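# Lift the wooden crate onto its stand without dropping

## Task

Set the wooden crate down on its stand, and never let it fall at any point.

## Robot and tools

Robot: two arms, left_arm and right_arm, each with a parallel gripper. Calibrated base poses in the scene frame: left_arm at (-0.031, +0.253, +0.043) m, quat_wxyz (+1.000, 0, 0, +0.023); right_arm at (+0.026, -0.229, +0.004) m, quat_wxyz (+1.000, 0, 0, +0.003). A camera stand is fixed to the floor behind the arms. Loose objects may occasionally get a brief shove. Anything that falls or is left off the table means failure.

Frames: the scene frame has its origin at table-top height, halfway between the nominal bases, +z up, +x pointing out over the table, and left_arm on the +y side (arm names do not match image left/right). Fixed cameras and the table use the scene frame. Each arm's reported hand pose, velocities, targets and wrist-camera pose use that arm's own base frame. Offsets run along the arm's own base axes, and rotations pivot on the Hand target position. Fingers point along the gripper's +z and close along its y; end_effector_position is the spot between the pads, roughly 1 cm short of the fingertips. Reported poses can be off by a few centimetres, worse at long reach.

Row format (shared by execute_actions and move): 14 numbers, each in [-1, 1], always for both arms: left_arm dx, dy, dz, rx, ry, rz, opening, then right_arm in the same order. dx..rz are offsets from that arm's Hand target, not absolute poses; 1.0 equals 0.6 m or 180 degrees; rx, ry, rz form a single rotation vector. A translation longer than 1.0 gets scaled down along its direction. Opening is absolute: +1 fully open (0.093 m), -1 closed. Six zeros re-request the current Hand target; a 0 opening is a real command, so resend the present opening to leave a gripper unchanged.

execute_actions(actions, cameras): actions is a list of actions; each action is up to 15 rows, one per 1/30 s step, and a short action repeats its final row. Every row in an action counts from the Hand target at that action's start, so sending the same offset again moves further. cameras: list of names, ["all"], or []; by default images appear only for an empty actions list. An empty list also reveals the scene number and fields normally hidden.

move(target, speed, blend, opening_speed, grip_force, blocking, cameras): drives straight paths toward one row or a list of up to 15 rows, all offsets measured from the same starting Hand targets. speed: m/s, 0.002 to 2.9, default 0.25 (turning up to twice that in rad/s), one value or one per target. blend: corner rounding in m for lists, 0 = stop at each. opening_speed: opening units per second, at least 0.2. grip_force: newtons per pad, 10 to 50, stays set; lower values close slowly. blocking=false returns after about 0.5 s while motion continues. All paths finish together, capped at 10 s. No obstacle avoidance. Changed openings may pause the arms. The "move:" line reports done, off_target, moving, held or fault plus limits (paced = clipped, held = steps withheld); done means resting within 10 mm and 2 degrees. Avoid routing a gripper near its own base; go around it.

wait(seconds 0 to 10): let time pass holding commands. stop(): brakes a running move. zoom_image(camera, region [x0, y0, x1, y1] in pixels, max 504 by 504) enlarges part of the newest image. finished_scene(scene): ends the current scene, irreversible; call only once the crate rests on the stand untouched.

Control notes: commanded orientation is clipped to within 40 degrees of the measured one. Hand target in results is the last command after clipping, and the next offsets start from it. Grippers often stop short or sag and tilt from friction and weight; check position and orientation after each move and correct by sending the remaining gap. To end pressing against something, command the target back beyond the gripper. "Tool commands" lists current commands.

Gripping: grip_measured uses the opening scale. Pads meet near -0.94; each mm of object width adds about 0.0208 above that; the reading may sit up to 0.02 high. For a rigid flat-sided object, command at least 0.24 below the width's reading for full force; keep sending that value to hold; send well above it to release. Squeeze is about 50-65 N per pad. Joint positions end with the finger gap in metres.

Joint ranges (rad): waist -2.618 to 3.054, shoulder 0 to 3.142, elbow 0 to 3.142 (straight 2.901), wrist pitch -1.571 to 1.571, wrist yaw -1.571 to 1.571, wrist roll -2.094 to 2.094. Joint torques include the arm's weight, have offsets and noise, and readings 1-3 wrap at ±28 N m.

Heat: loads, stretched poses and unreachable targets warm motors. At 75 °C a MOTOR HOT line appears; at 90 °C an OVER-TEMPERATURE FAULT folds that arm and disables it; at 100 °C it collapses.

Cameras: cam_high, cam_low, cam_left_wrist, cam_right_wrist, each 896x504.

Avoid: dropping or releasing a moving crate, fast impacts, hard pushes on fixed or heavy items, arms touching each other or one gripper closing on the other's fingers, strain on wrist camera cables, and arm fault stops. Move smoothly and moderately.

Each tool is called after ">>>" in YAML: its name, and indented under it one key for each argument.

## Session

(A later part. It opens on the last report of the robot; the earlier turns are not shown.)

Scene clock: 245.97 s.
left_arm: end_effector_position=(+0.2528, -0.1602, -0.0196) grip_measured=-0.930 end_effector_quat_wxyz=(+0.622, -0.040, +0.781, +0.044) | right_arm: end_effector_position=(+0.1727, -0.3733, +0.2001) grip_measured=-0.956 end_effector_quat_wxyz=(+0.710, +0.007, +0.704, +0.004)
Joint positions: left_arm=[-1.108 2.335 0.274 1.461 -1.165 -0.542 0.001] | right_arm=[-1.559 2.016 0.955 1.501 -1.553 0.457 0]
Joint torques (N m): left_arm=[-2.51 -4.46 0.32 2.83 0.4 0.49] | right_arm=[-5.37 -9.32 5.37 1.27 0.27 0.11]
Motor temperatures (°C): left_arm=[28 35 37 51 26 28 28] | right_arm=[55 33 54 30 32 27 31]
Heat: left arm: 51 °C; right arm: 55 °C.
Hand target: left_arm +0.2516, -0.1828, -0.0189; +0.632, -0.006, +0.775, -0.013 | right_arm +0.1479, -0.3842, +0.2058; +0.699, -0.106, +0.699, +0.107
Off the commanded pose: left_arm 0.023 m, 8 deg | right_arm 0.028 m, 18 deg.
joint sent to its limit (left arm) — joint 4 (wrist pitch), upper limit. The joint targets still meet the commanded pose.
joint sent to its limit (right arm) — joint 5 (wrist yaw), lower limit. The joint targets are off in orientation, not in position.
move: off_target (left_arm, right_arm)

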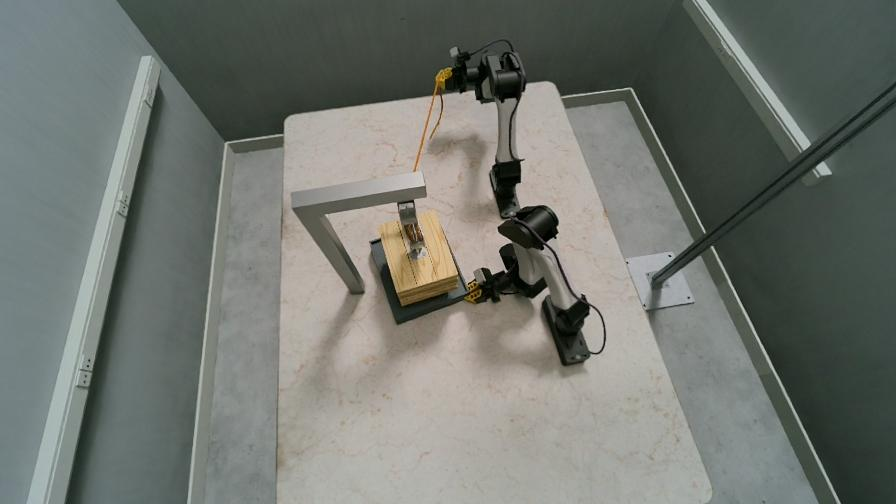

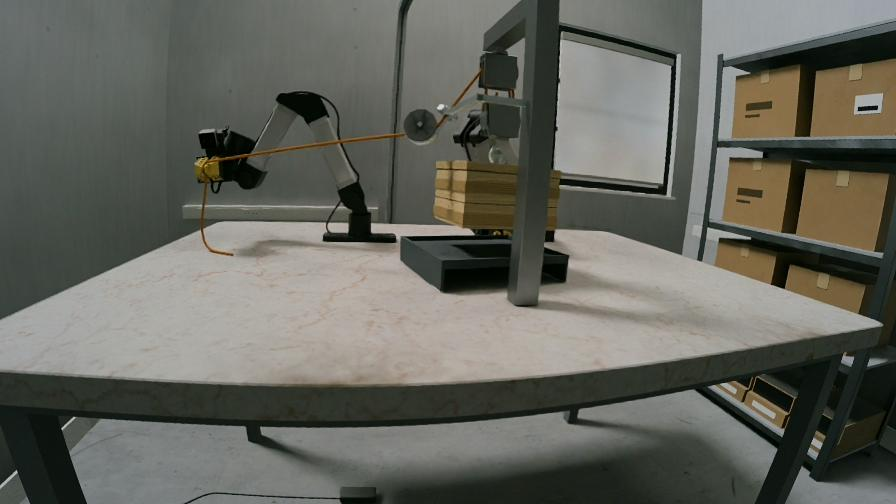

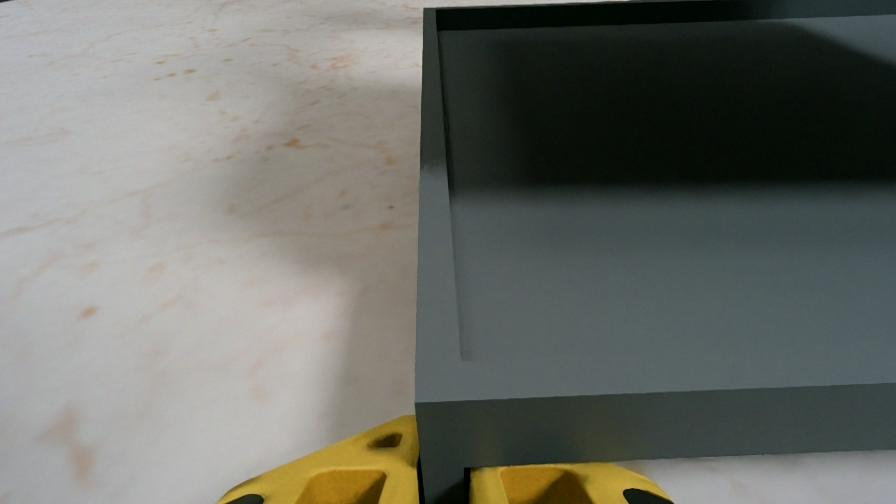

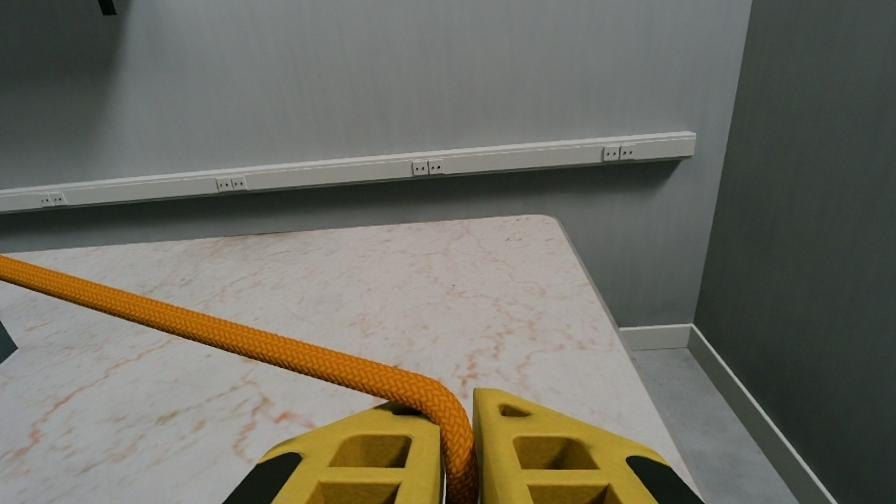

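>>> move:
  target:
    - [0,0,0.0,0,0,0,-1,0.04,0.13,-0.01,0,0,0,-1]
  cameras: ["cam_high","cam_low","cam_left_wrist"]
  speed: 0.03

>>> zoom_image:
  camera: "cam_high"
  region: [360, 205, 480, 335]

>>> zoom_image:
  camera: "cam_low"
  region: [390, 120, 610, 310]

Scene clock: 253.50 s.
left_arm: end_effector_position=(+0.2528, -0.1602, -0.0196) grip_measured=-0.930 end_effector_quat_wxyz=(+0.622, -0.040, +0.781, +0.044) | right_arm: end_effector_position=(+0.1851, -0.2976, +0.1960) grip_measured=-0.956 end_effector_quat_wxyz=(+0.709, -0.009, +0.705, +0.018)
Joint positions: left_arm=[-1.108 2.335 0.274 1.461 -1.165 -0.542 0.001] | right_arm=[-1.515 1.806 0.649 1.501 -1.553 0.357 0]
Joint torques (N m): left_arm=[-2.52 -4.46 0.31 2.84 0.4 0.49] | right_arm=[-3.58 -6.93 5.08 1.32 0.21 0.07]
Heat: left arm: 52 °C; right arm: 52 °C.
Hand target: left_arm +0.2516, -0.1828, -0.0189; +0.632, -0.006, +0.775, -0.013 | right_arm +0.1720, -0.3061, +0.1998; +0.699, -0.107, +0.699, +0.107
Off the commanded pose: left_arm 0.023 m, 8 deg | right_arm 0.016 m, 15 deg.
joint sent to its limit (left arm) — joint 4 (wrist pitch), upper limit. The joint targets still meet the commanded pose.
joint sent to its limit (right arm) — joint 5 (wrist yaw), lower limit. The joint targets are off in orientation, not in position.
move: off_target (left_arm, right_arm)
Images, in order (width x height): cam_high 896x504, cam_low 896x504, cam_left_wrist 896x504.

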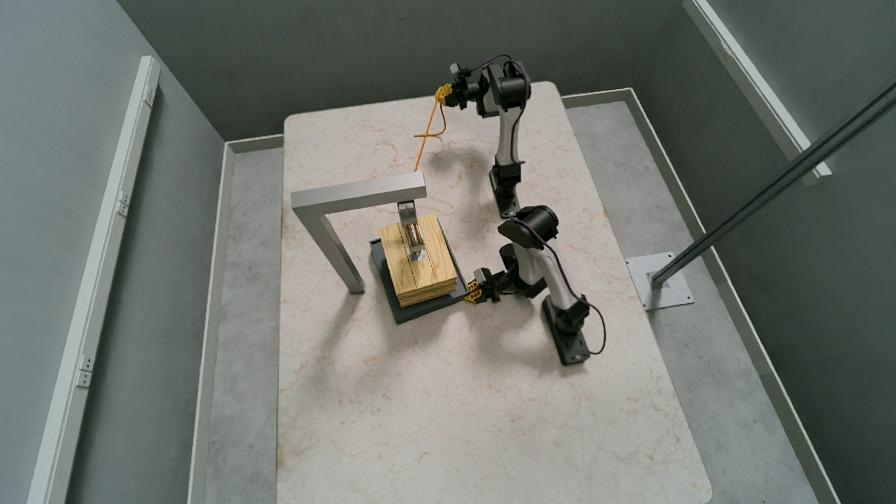

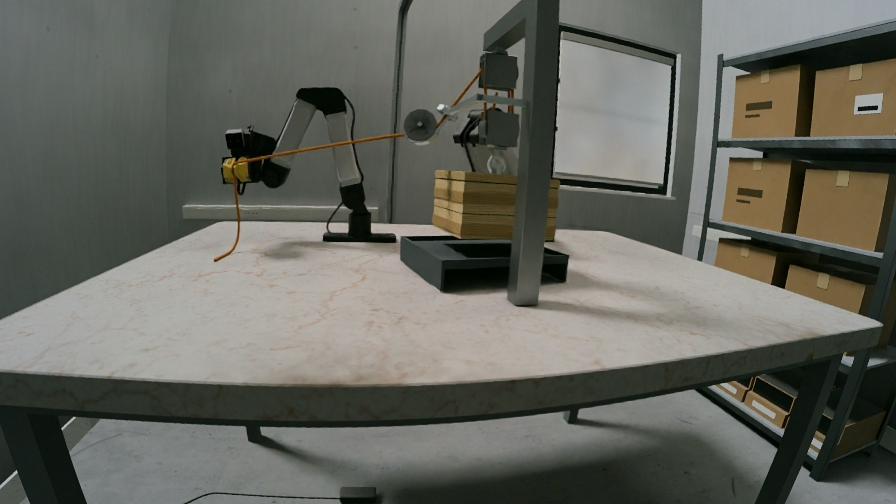

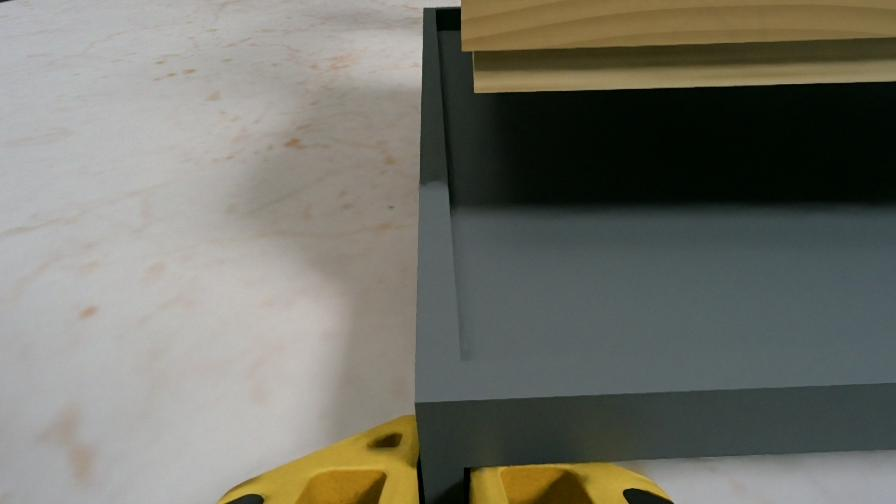

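Scaled by 3.877 from the camera's 896x504 image, which has a finer 1280x720 frame.

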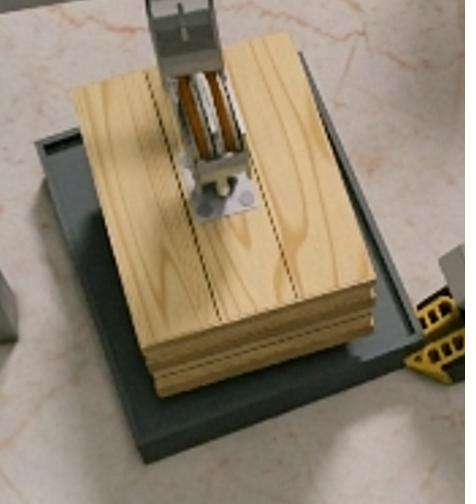

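Scaled by 2.291 from the camera's 896x504 image, which has a finer 1280x720 frame.

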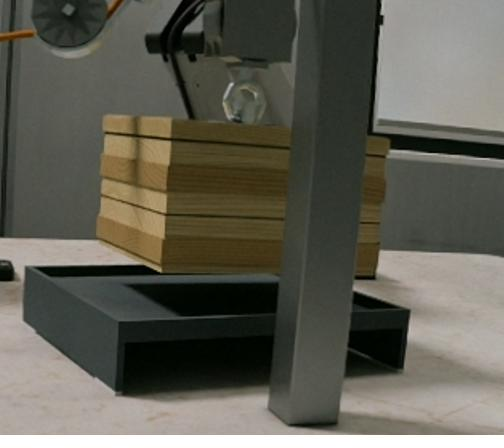

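>>> move:
  target:
    - [0.012,-0.013,0.0,0,0,0,-1,0,0,0,0,0,0,-1]
  cameras: ["cam_high","cam_left_wrist"]
  speed: 0.03

>>> zoom_image:
  camera: "cam_high"
  region: [360, 205, 480, 335]

Scene clock: 256.60 s.
left_arm: end_effector_position=(+0.2566, -0.1691, -0.0195) grip_measured=-0.930 end_effector_quat_wxyz=(+0.624, -0.038, +0.779, +0.039) | right_arm: end_effector_position=(+0.1851, -0.2976, +0.1960) grip_measured=-0.956 end_effector_quat_wxyz=(+0.709, -0.010, +0.705, +0.018)
Joint positions: left_arm=[-1.109 2.34 0.303 1.461 -1.16 -0.523 0.001] | right_arm=[-1.515 1.806 0.649 1.501 -1.553 0.356 0]
Joint torques (N m): left_arm=[-1.06 -4.63 1.09 2.85 0.51 0.61] | right_arm=[-3.58 -6.93 5.07 1.31 0.21 0.07]
Heat: left arm: 52 °C; right arm: 51 °C.
Hand target: left_arm +0.2588, -0.1907, -0.0189; +0.632, -0.006, +0.775, -0.013 | right_arm +0.1720, -0.3061, +0.1998; +0.699, -0.106, +0.699, +0.107
Off the commanded pose: left_arm 0.022 m, 7 deg | right_arm 0.016 m, 15 deg.
joint sent to its limit (left arm) — joint 4 (wrist pitch), upper limit. The joint targets still meet the commanded pose.
joint sent to its limit (right arm) — joint 5 (wrist yaw), lower limit. The joint targets are off in orientation, not in position.
move: off_target (left_arm, right_arm)
Images, in order (width x height): cam_high 896x504, cam_left_wrist 896x504.

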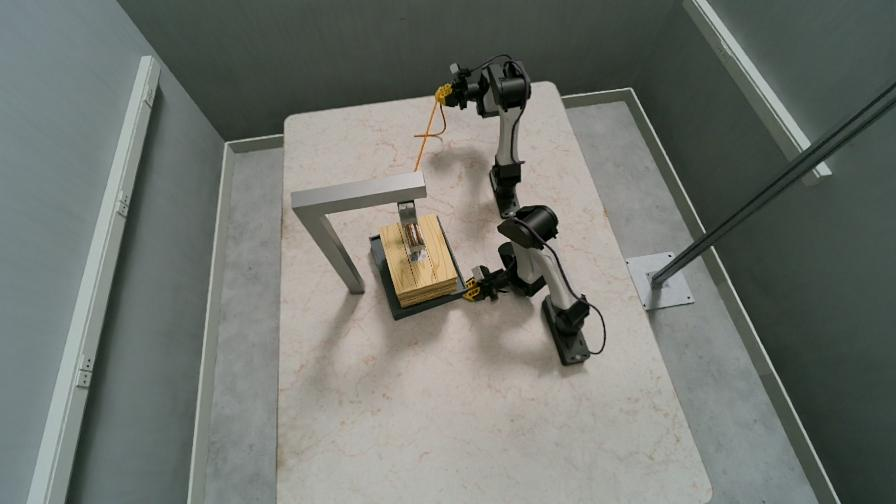

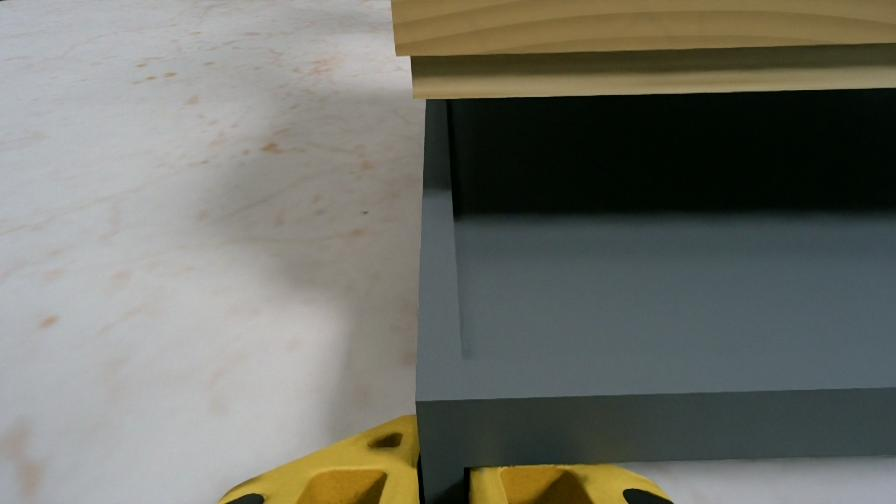

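Scaled by 3.877 from the camera's 896x504 image, which has a finer 1280x720 frame.

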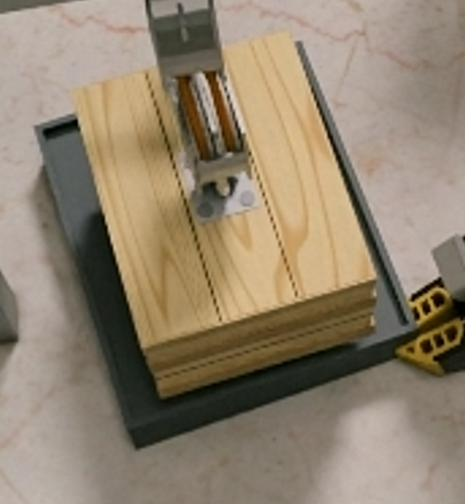

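>>> move:
  target:
    - [-0.002,0.078,0.0,0,0,0.025,-1,0,0,0,0,0,0,-1]
  cameras: ["cam_high","cam_left_wrist","cam_low"]
  speed: 0.03

>>> zoom_image:
  camera: "cam_high"
  region: [360, 205, 480, 335]

Scene clock: 263.00 s.
left_arm: end_effector_position=(+0.2578, -0.1539, -0.0203) grip_measured=-0.931 end_effector_quat_wxyz=(+0.612, -0.042, +0.789, +0.040) | right_arm: end_effector_position=(+0.1851, -0.2976, +0.1960) grip_measured=-0.956 end_effector_quat_wxyz=(+0.709, -0.010, +0.705, +0.018)
Joint positions: left_arm=[-1.066 2.316 0.256 1.463 -1.114 -0.536 0.001] | right_arm=[-1.515 1.806 0.649 1.501 -1.553 0.356 0]
Joint torques (N m): left_arm=[2.26 -3.99 -3.43 2.86 -0.1 0.06] | right_arm=[-3.59 -6.93 5.07 1.31 0.2 0.07]
Motor temperatures (°C): left_arm=[28 34 36 53 26 28 28] | right_arm=[50 35 49 31 32 27 31]
Heat: left arm: 53 °C; right arm: 50 °C.
Hand target: left_arm +0.2576, -0.1439, -0.0189; +0.632, -0.036, +0.774, +0.012 | right_arm +0.1720, -0.3061, +0.1998; +0.699, -0.106, +0.699, +0.107
Off the commanded pose: left_arm 0.010 m, 4 deg | right_arm 0.016 m, 15 deg.
joint sent to its limit (left arm) — joint 4 (wrist pitch), upper limit. The joint targets are off in orientation, not in position.
joint sent to its limit (right arm) — joint 5 (wrist yaw), lower limit. The joint targets are off in orientation, not in position.
move: off_target (left_arm, right_arm)
Images, in order (width x height): cam_high 896x504, cam_low 896x504, cam_left_wrist 896x504.

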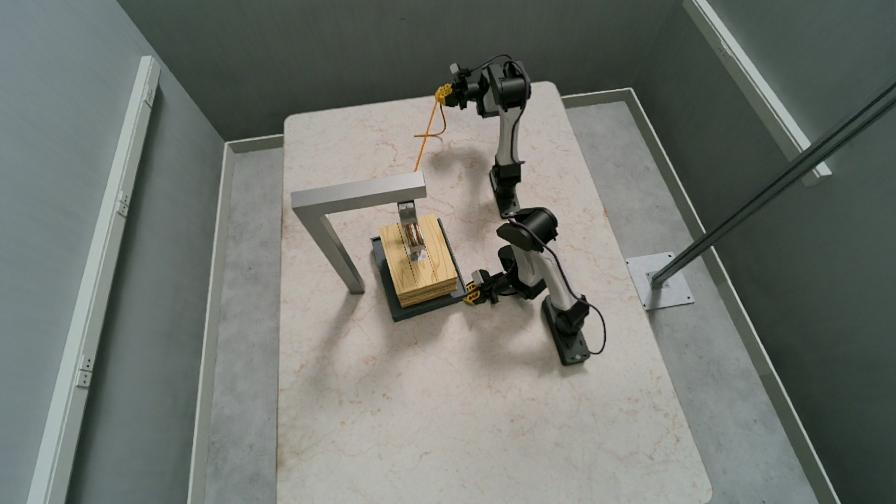

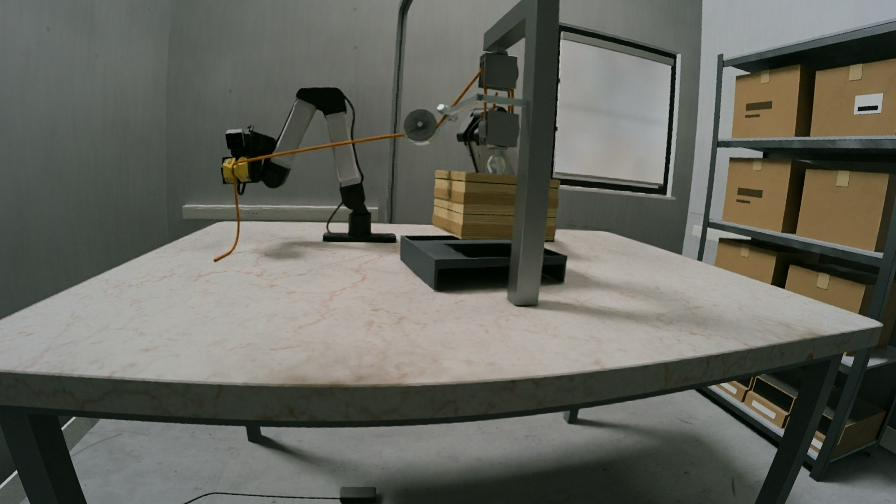

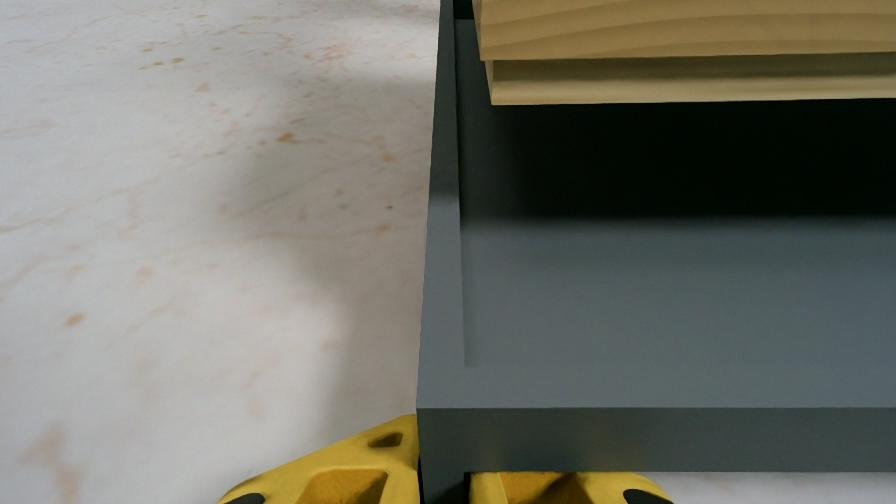

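Scaled by 3.877 from the camera's 896x504 image, which has a finer 1280x720 frame.

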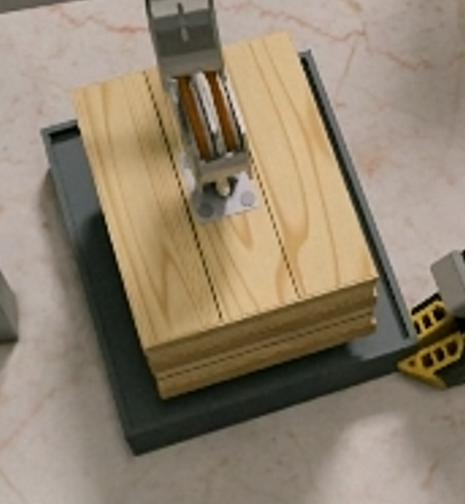

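>>> move:
  target:
    - [0,0.004,0.0,0,0,0,-1,0.03,0.08,0,0,0,0,-1]
  cameras: ["cam_high","cam_left_wrist","cam_low"]
  speed: 0.03

>>> zoom_image:
  camera: "cam_high"
  region: [360, 205, 480, 335]

>>> zoom_image:
  camera: "cam_low"
  region: [390, 120, 610, 310]

Scene clock: 277.17 s.
left_arm: end_effector_position=(+0.2579, -0.1538, -0.0203) grip_measured=-0.931 end_effector_quat_wxyz=(+0.611, -0.042, +0.790, +0.038) | right_arm: end_effector_position=(+0.1998, -0.2502, +0.1965) grip_measured=-0.956 end_effector_quat_wxyz=(+0.708, -0.033, +0.704, +0.040)
Joint positions: left_arm=[-1.063 2.313 0.253 1.462 -1.107 -0.537 0] | right_arm=[-1.451 1.686 0.507 1.501 -1.553 0.331 0]
Joint torques (N m): left_arm=[2.59 -3.95 -3.62 2.87 -0.11 0.02] | right_arm=[-3.14 -5.81 4.86 1.33 0.19 0.07]
Heat: left arm: 54 °C; right arm: 47 °C.
Hand target: left_arm +0.2576, -0.1415, -0.0189; +0.632, -0.036, +0.774, +0.012 | right_arm +0.1900, -0.2581, +0.1998; +0.699, -0.107, +0.699, +0.107
Off the commanded pose: left_arm 0.012 m, 4 deg | right_arm 0.013 m, 11 deg.
joint sent to its limit (left arm) — joint 4 (wrist pitch), upper limit. The joint targets are off in orientation, not in position.
joint sent to its limit (right arm) — joint 5 (wrist yaw), lower limit. The joint targets are off in orientation, not in position.
move: off_target (left_arm, right_arm)
Images, in order (width x height): cam_high 896x504, cam_low 896x504, cam_left_wrist 896x504.

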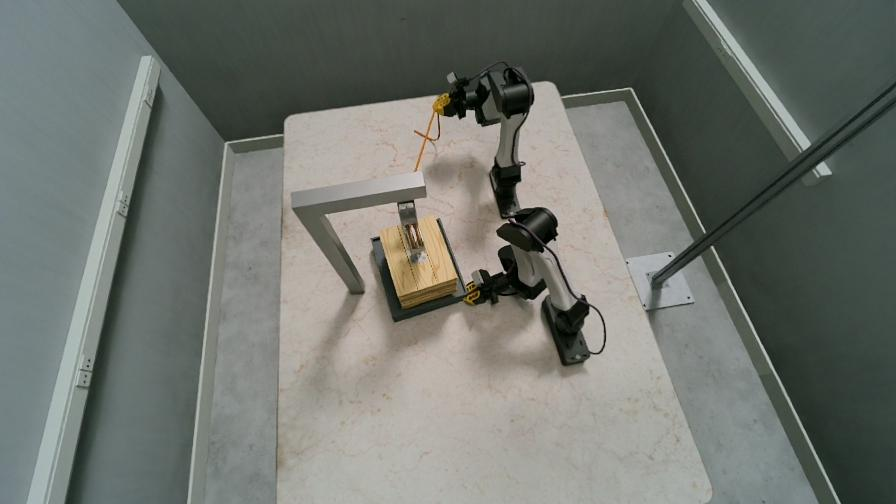

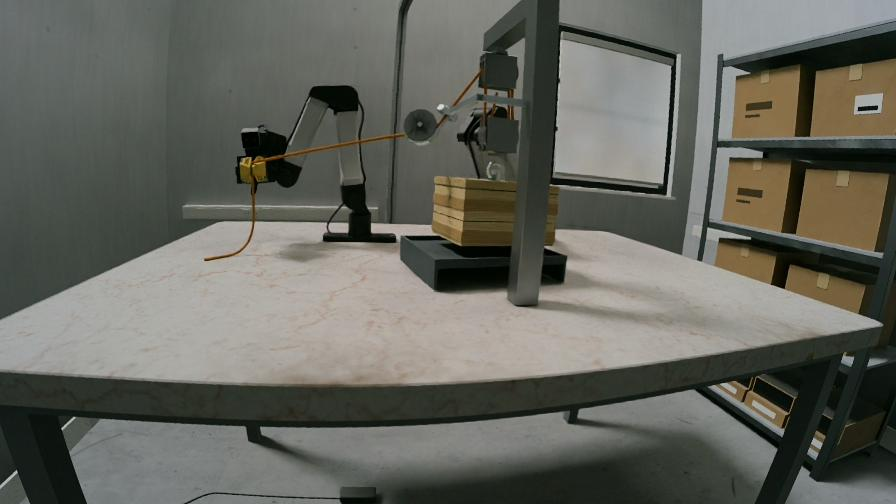

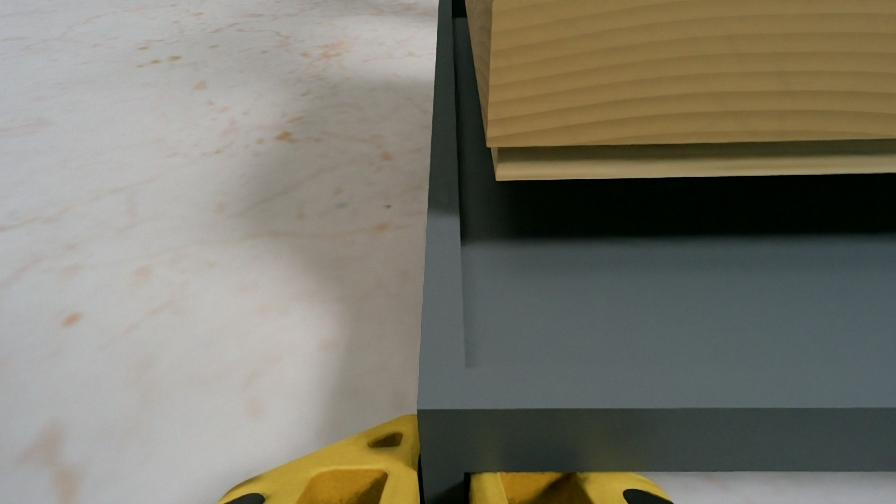

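Scaled by 3.877 from the camera's 896x504 image, which has a finer 1280x720 frame.

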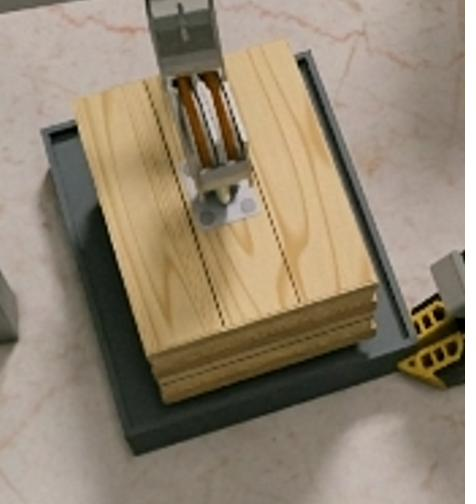

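Scaled by 2.291 from the camera's 896x504 image, which has a finer 1280x720 frame.

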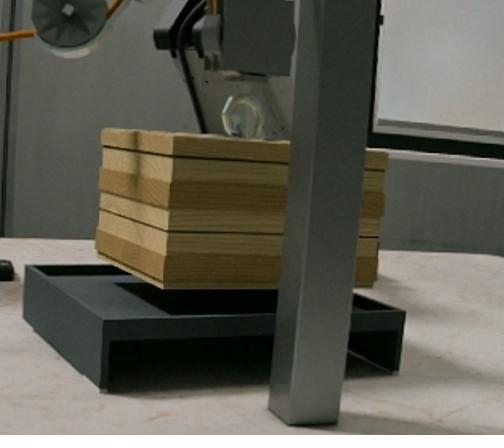

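>>> move:
  target:
    - [0,0.0,0.0,0,0,0,-1,0.03,0.07,0,0,0,0,-1]
  cameras: ["cam_high","cam_left_wrist","cam_low"]
  speed: 0.03

>>> zoom_image:
  camera: "cam_high"
  region: [360, 205, 480, 335]

>>> zoom_image:
  camera: "cam_low"
  region: [390, 120, 610, 310]

Scene clock: 282.47 s.
left_arm: end_effector_position=(+0.2579, -0.1538, -0.0203) grip_measured=-0.931 end_effector_quat_wxyz=(+0.611, -0.042, +0.790, +0.038) | right_arm: end_effector_position=(+0.2169, -0.2064, +0.1980) grip_measured=-0.956 end_effector_quat_wxyz=(+0.706, -0.069, +0.702, +0.070)
Joint positions: left_arm=[-1.063 2.313 0.253 1.462 -1.107 -0.537 0] | right_arm=[-1.358 1.593 0.412 1.5 -1.553 0.321 0]
Joint torques (N m): left_arm=[2.65 -3.81 -3.67 2.86 -0.14 0.04] | right_arm=[-3.41 -4.6 4.85 1.29 0.19 0.07]
Motor temperatures (°C): left_arm=[28 34 36 55 26 28 28] | right_arm=[45 35 47 31 32 27 31]
Heat: left arm: 55 °C; right arm: 47 °C.
Hand target: left_arm +0.2576, -0.1415, -0.0189; +0.632, -0.036, +0.774, +0.012 | right_arm +0.2080, -0.2161, +0.1998; +0.699, -0.107, +0.699, +0.107
Off the commanded pose: left_arm 0.012 m, 4 deg | right_arm 0.013 m, 6 deg.
joint sent to its limit (left arm) — joint 4 (wrist pitch), upper limit. The joint targets are off in orientation, not in position.
joint sent to its limit (right arm) — joint 5 (wrist yaw), lower limit. The joint targets are off in orientation, not in position.
move: off_target (left_arm, right_arm)
Images, in order (width x height): cam_high 896x504, cam_low 896x504, cam_left_wrist 896x504.

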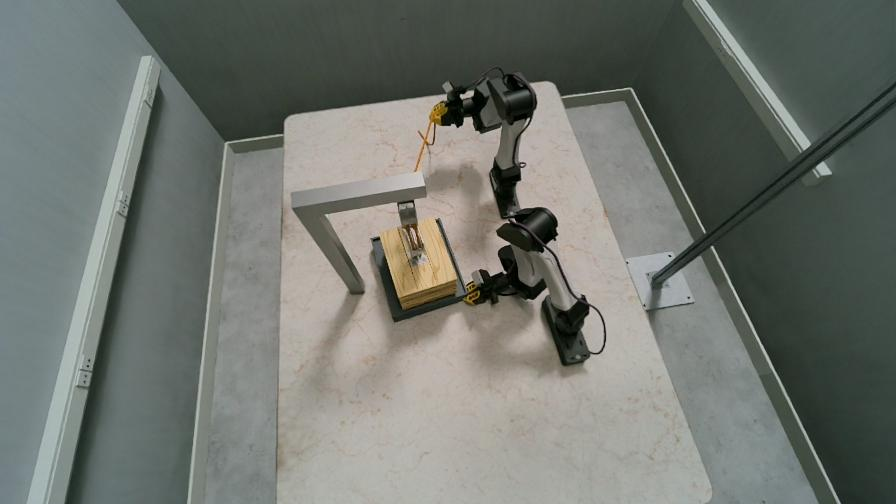

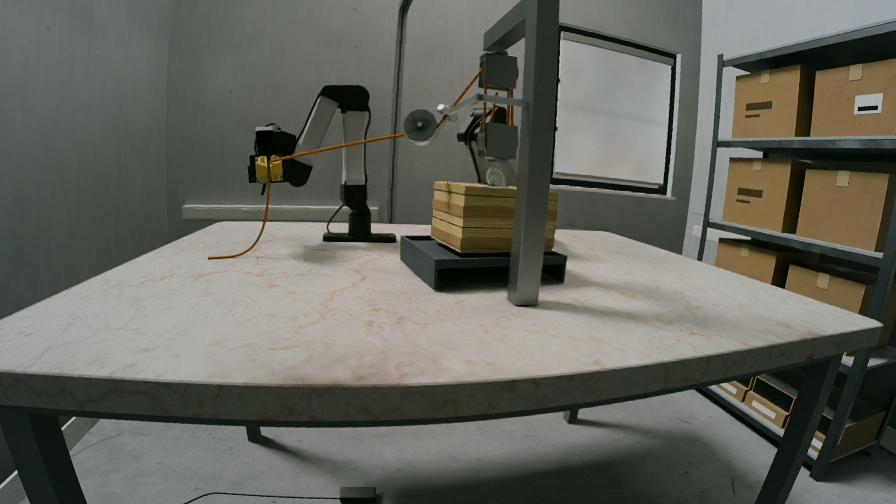

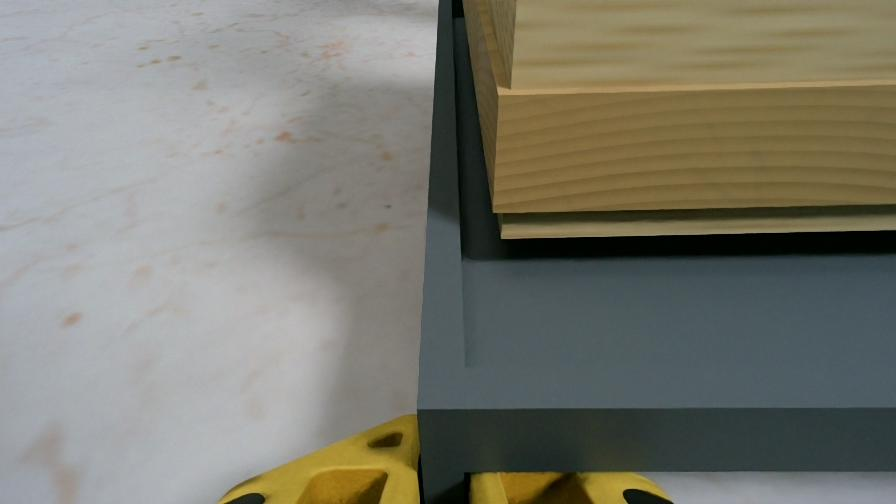

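Scaled by 3.877 from the camera's 896x504 image, which has a finer 1280x720 frame.

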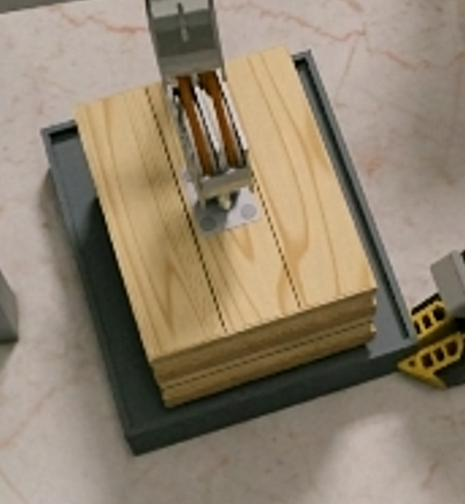

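Scaled by 2.291 from the camera's 896x504 image, which has a finer 1280x720 frame.

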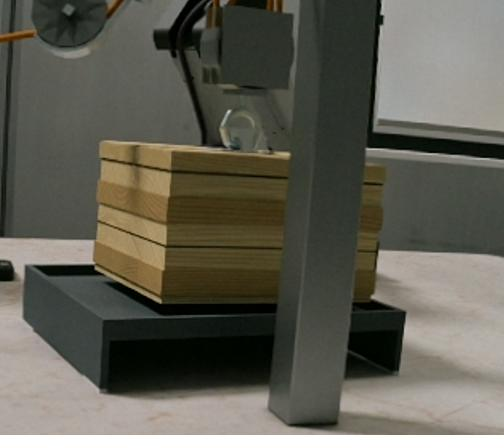

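>>> move:
  target:
    - [0,0.0,0.0,0,0,0,-1,0.03,0.06,0,0,0,0,-1]
  cameras: ["cam_high","cam_left_wrist","cam_low"]
  speed: 0.025

>>> zoom_image:
  camera: "cam_low"
  region: [390, 120, 610, 310]

Scene clock: 286.80 s.
left_arm: end_effector_position=(+0.2579, -0.1538, -0.0203) grip_measured=-0.931 end_effector_quat_wxyz=(+0.611, -0.042, +0.790, +0.038) | right_arm: end_effector_position=(+0.2330, -0.1704, +0.1992) grip_measured=-0.956 end_effector_quat_wxyz=(+0.701, -0.108, +0.697, +0.103)
Joint positions: left_arm=[-1.063 2.313 0.253 1.462 -1.107 -0.537 0] | right_arm=[-1.254 1.539 0.365 1.499 -1.553 0.318 0]
Joint torques (N m): left_arm=[2.59 -3.86 -3.63 2.82 -0.13 0.05] | right_arm=[-3.3 -4.04 4.66 1.24 0.2 0.08]
Motor temperatures (°C): left_arm=[28 34 36 55 26 28 28] | right_arm=[45 35 46 31 32 27 31]
Heat: left arm: 55 °C; right arm: 46 °C.
Hand target: left_arm +0.2576, -0.1415, -0.0189; +0.632, -0.036, +0.774, +0.012 | right_arm +0.2259, -0.1802, +0.1999; +0.699, -0.107, +0.699, +0.107
Off the commanded pose: left_arm 0.012 m, 4 deg | right_arm 0.012 m, 1 deg.
joint sent to its limit (left arm) — joint 4 (wrist pitch), upper limit. The joint targets are off in orientation, not in position.
joint sent to its limit (right arm) — joint 5 (wrist yaw), lower limit. The joint targets still meet the commanded pose.
move: off_target (left_arm, right_arm)
Images, in order (width x height): cam_high 896x504, cam_low 896x504, cam_left_wrist 896x504.

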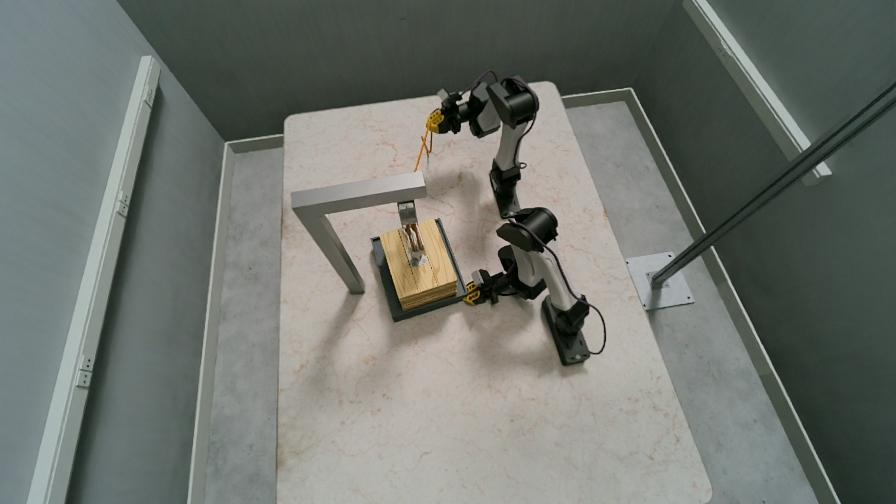

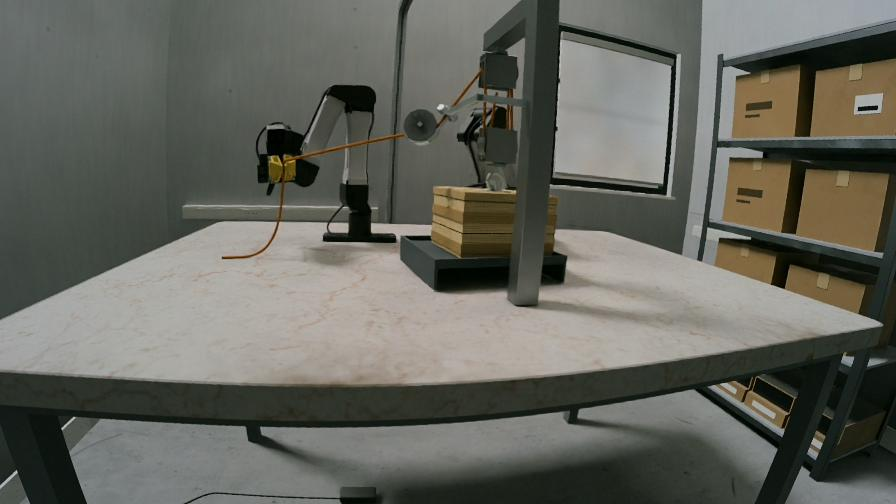

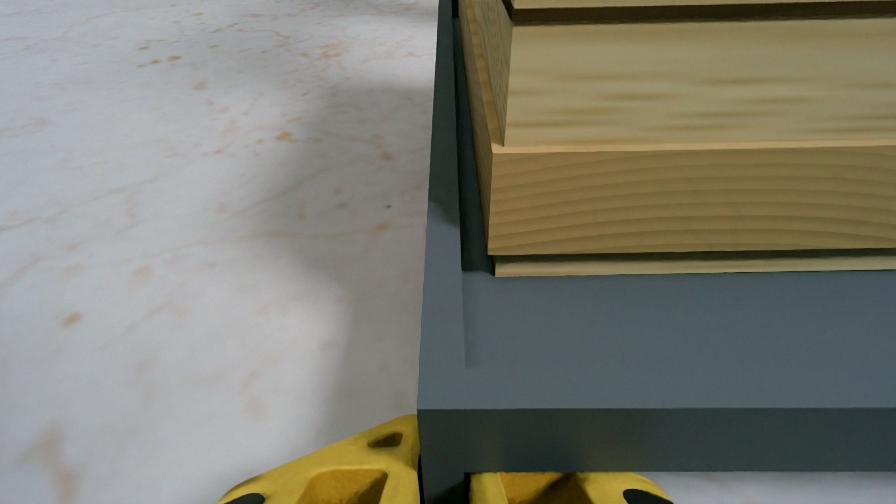

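Scaled by 2.291 from the camera's 896x504 image, which has a finer 1280x720 frame.

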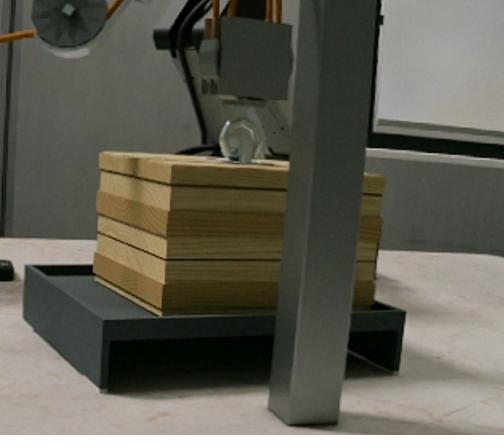

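>>> move:
  target:
    - [0,0.0,0.0,0,0,0,-1,0.04,0.12,0,0,0,0,-1]
  cameras: ["cam_high","cam_low","cam_right_wrist"]
  speed: 0.04

>>> zoom_image:
  camera: "cam_low"
  region: [390, 120, 610, 310]

>>> zoom_image:
  camera: "cam_high"
  region: [360, 205, 480, 335]

Scene clock: 291.17 s.
left_arm: end_effector_position=(+0.2578, -0.1536, -0.0203) grip_measured=-0.931 end_effector_quat_wxyz=(+0.610, -0.042, +0.790, +0.038) | right_arm: end_effector_position=(+0.2475, -0.1062, +0.1925) grip_measured=-0.956 end_effector_quat_wxyz=(+0.696, -0.098, +0.701, +0.119)
Joint positions: left_arm=[-1.063 2.313 0.252 1.463 -1.107 -0.537 0] | right_arm=[-1.065 1.146 0.216 0.921 -1.373 0.022 0]
Joint torques (N m): left_arm=[2.52 -3.81 -3.56 2.85 -0.13 0.03] | right_arm=[0.36 -3.26 6.95 1.4 0.13 -0.14]
Motor temperatures (°C): left_arm=[28 34 36 55 26 28 28] | right_arm=[44 35 46 31 32 27 31]
Heat: left arm: 55 °C; right arm: 46 °C.
Hand target: left_arm +0.2575, -0.1415, -0.0189; +0.632, -0.036, +0.774, +0.012 | right_arm +0.2499, -0.1081, +0.1998; +0.699, -0.107, +0.699, +0.107
Off the commanded pose: left_arm 0.012 m, 4 deg | right_arm 0.008 m, 2 deg.
joint sent to its limit (left arm) — joint 4 (wrist pitch), upper limit. The joint targets are off in orientation, not in position.
move: off_target (left_arm)
Images, in order (width x height): cam_high 896x504, cam_low 896x504, cam_right_wrist 896x504.

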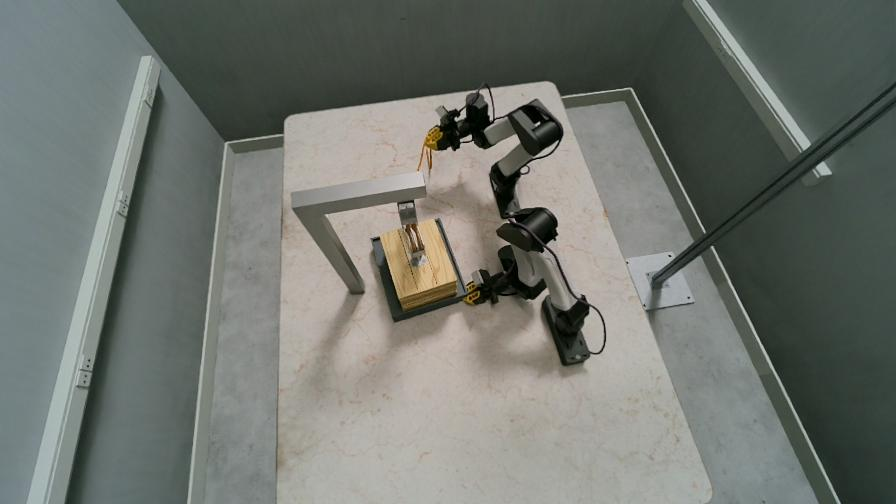

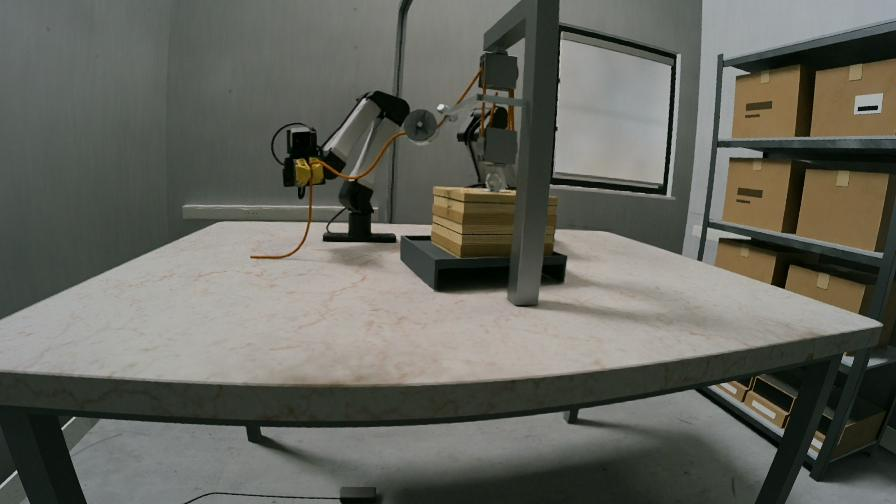

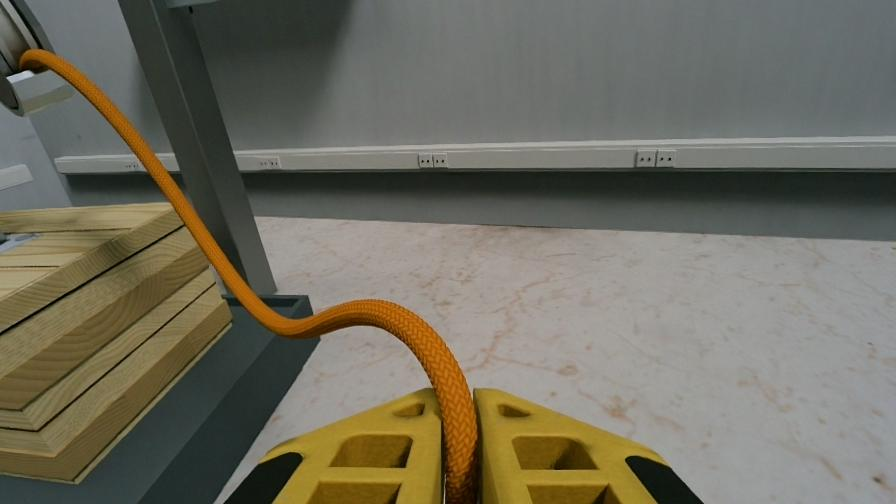

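Scaled by 2.291 from the camera's 896x504 image, which has a finer 1280x720 frame.

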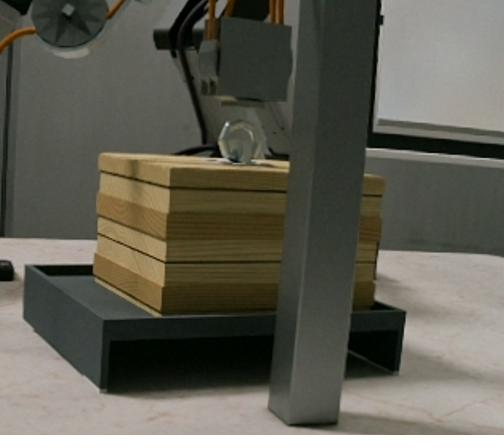

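Scaled by 3.877 from the camera's 896x504 image, which has a finer 1280x720 frame.

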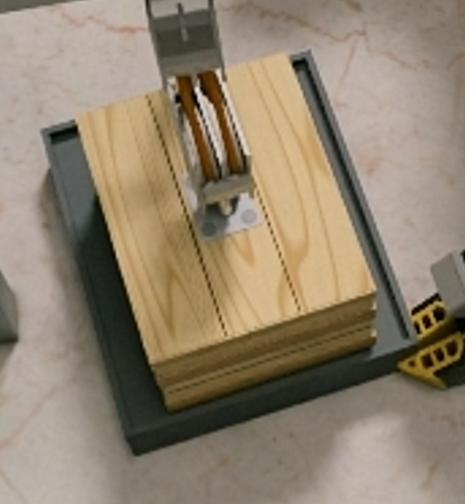

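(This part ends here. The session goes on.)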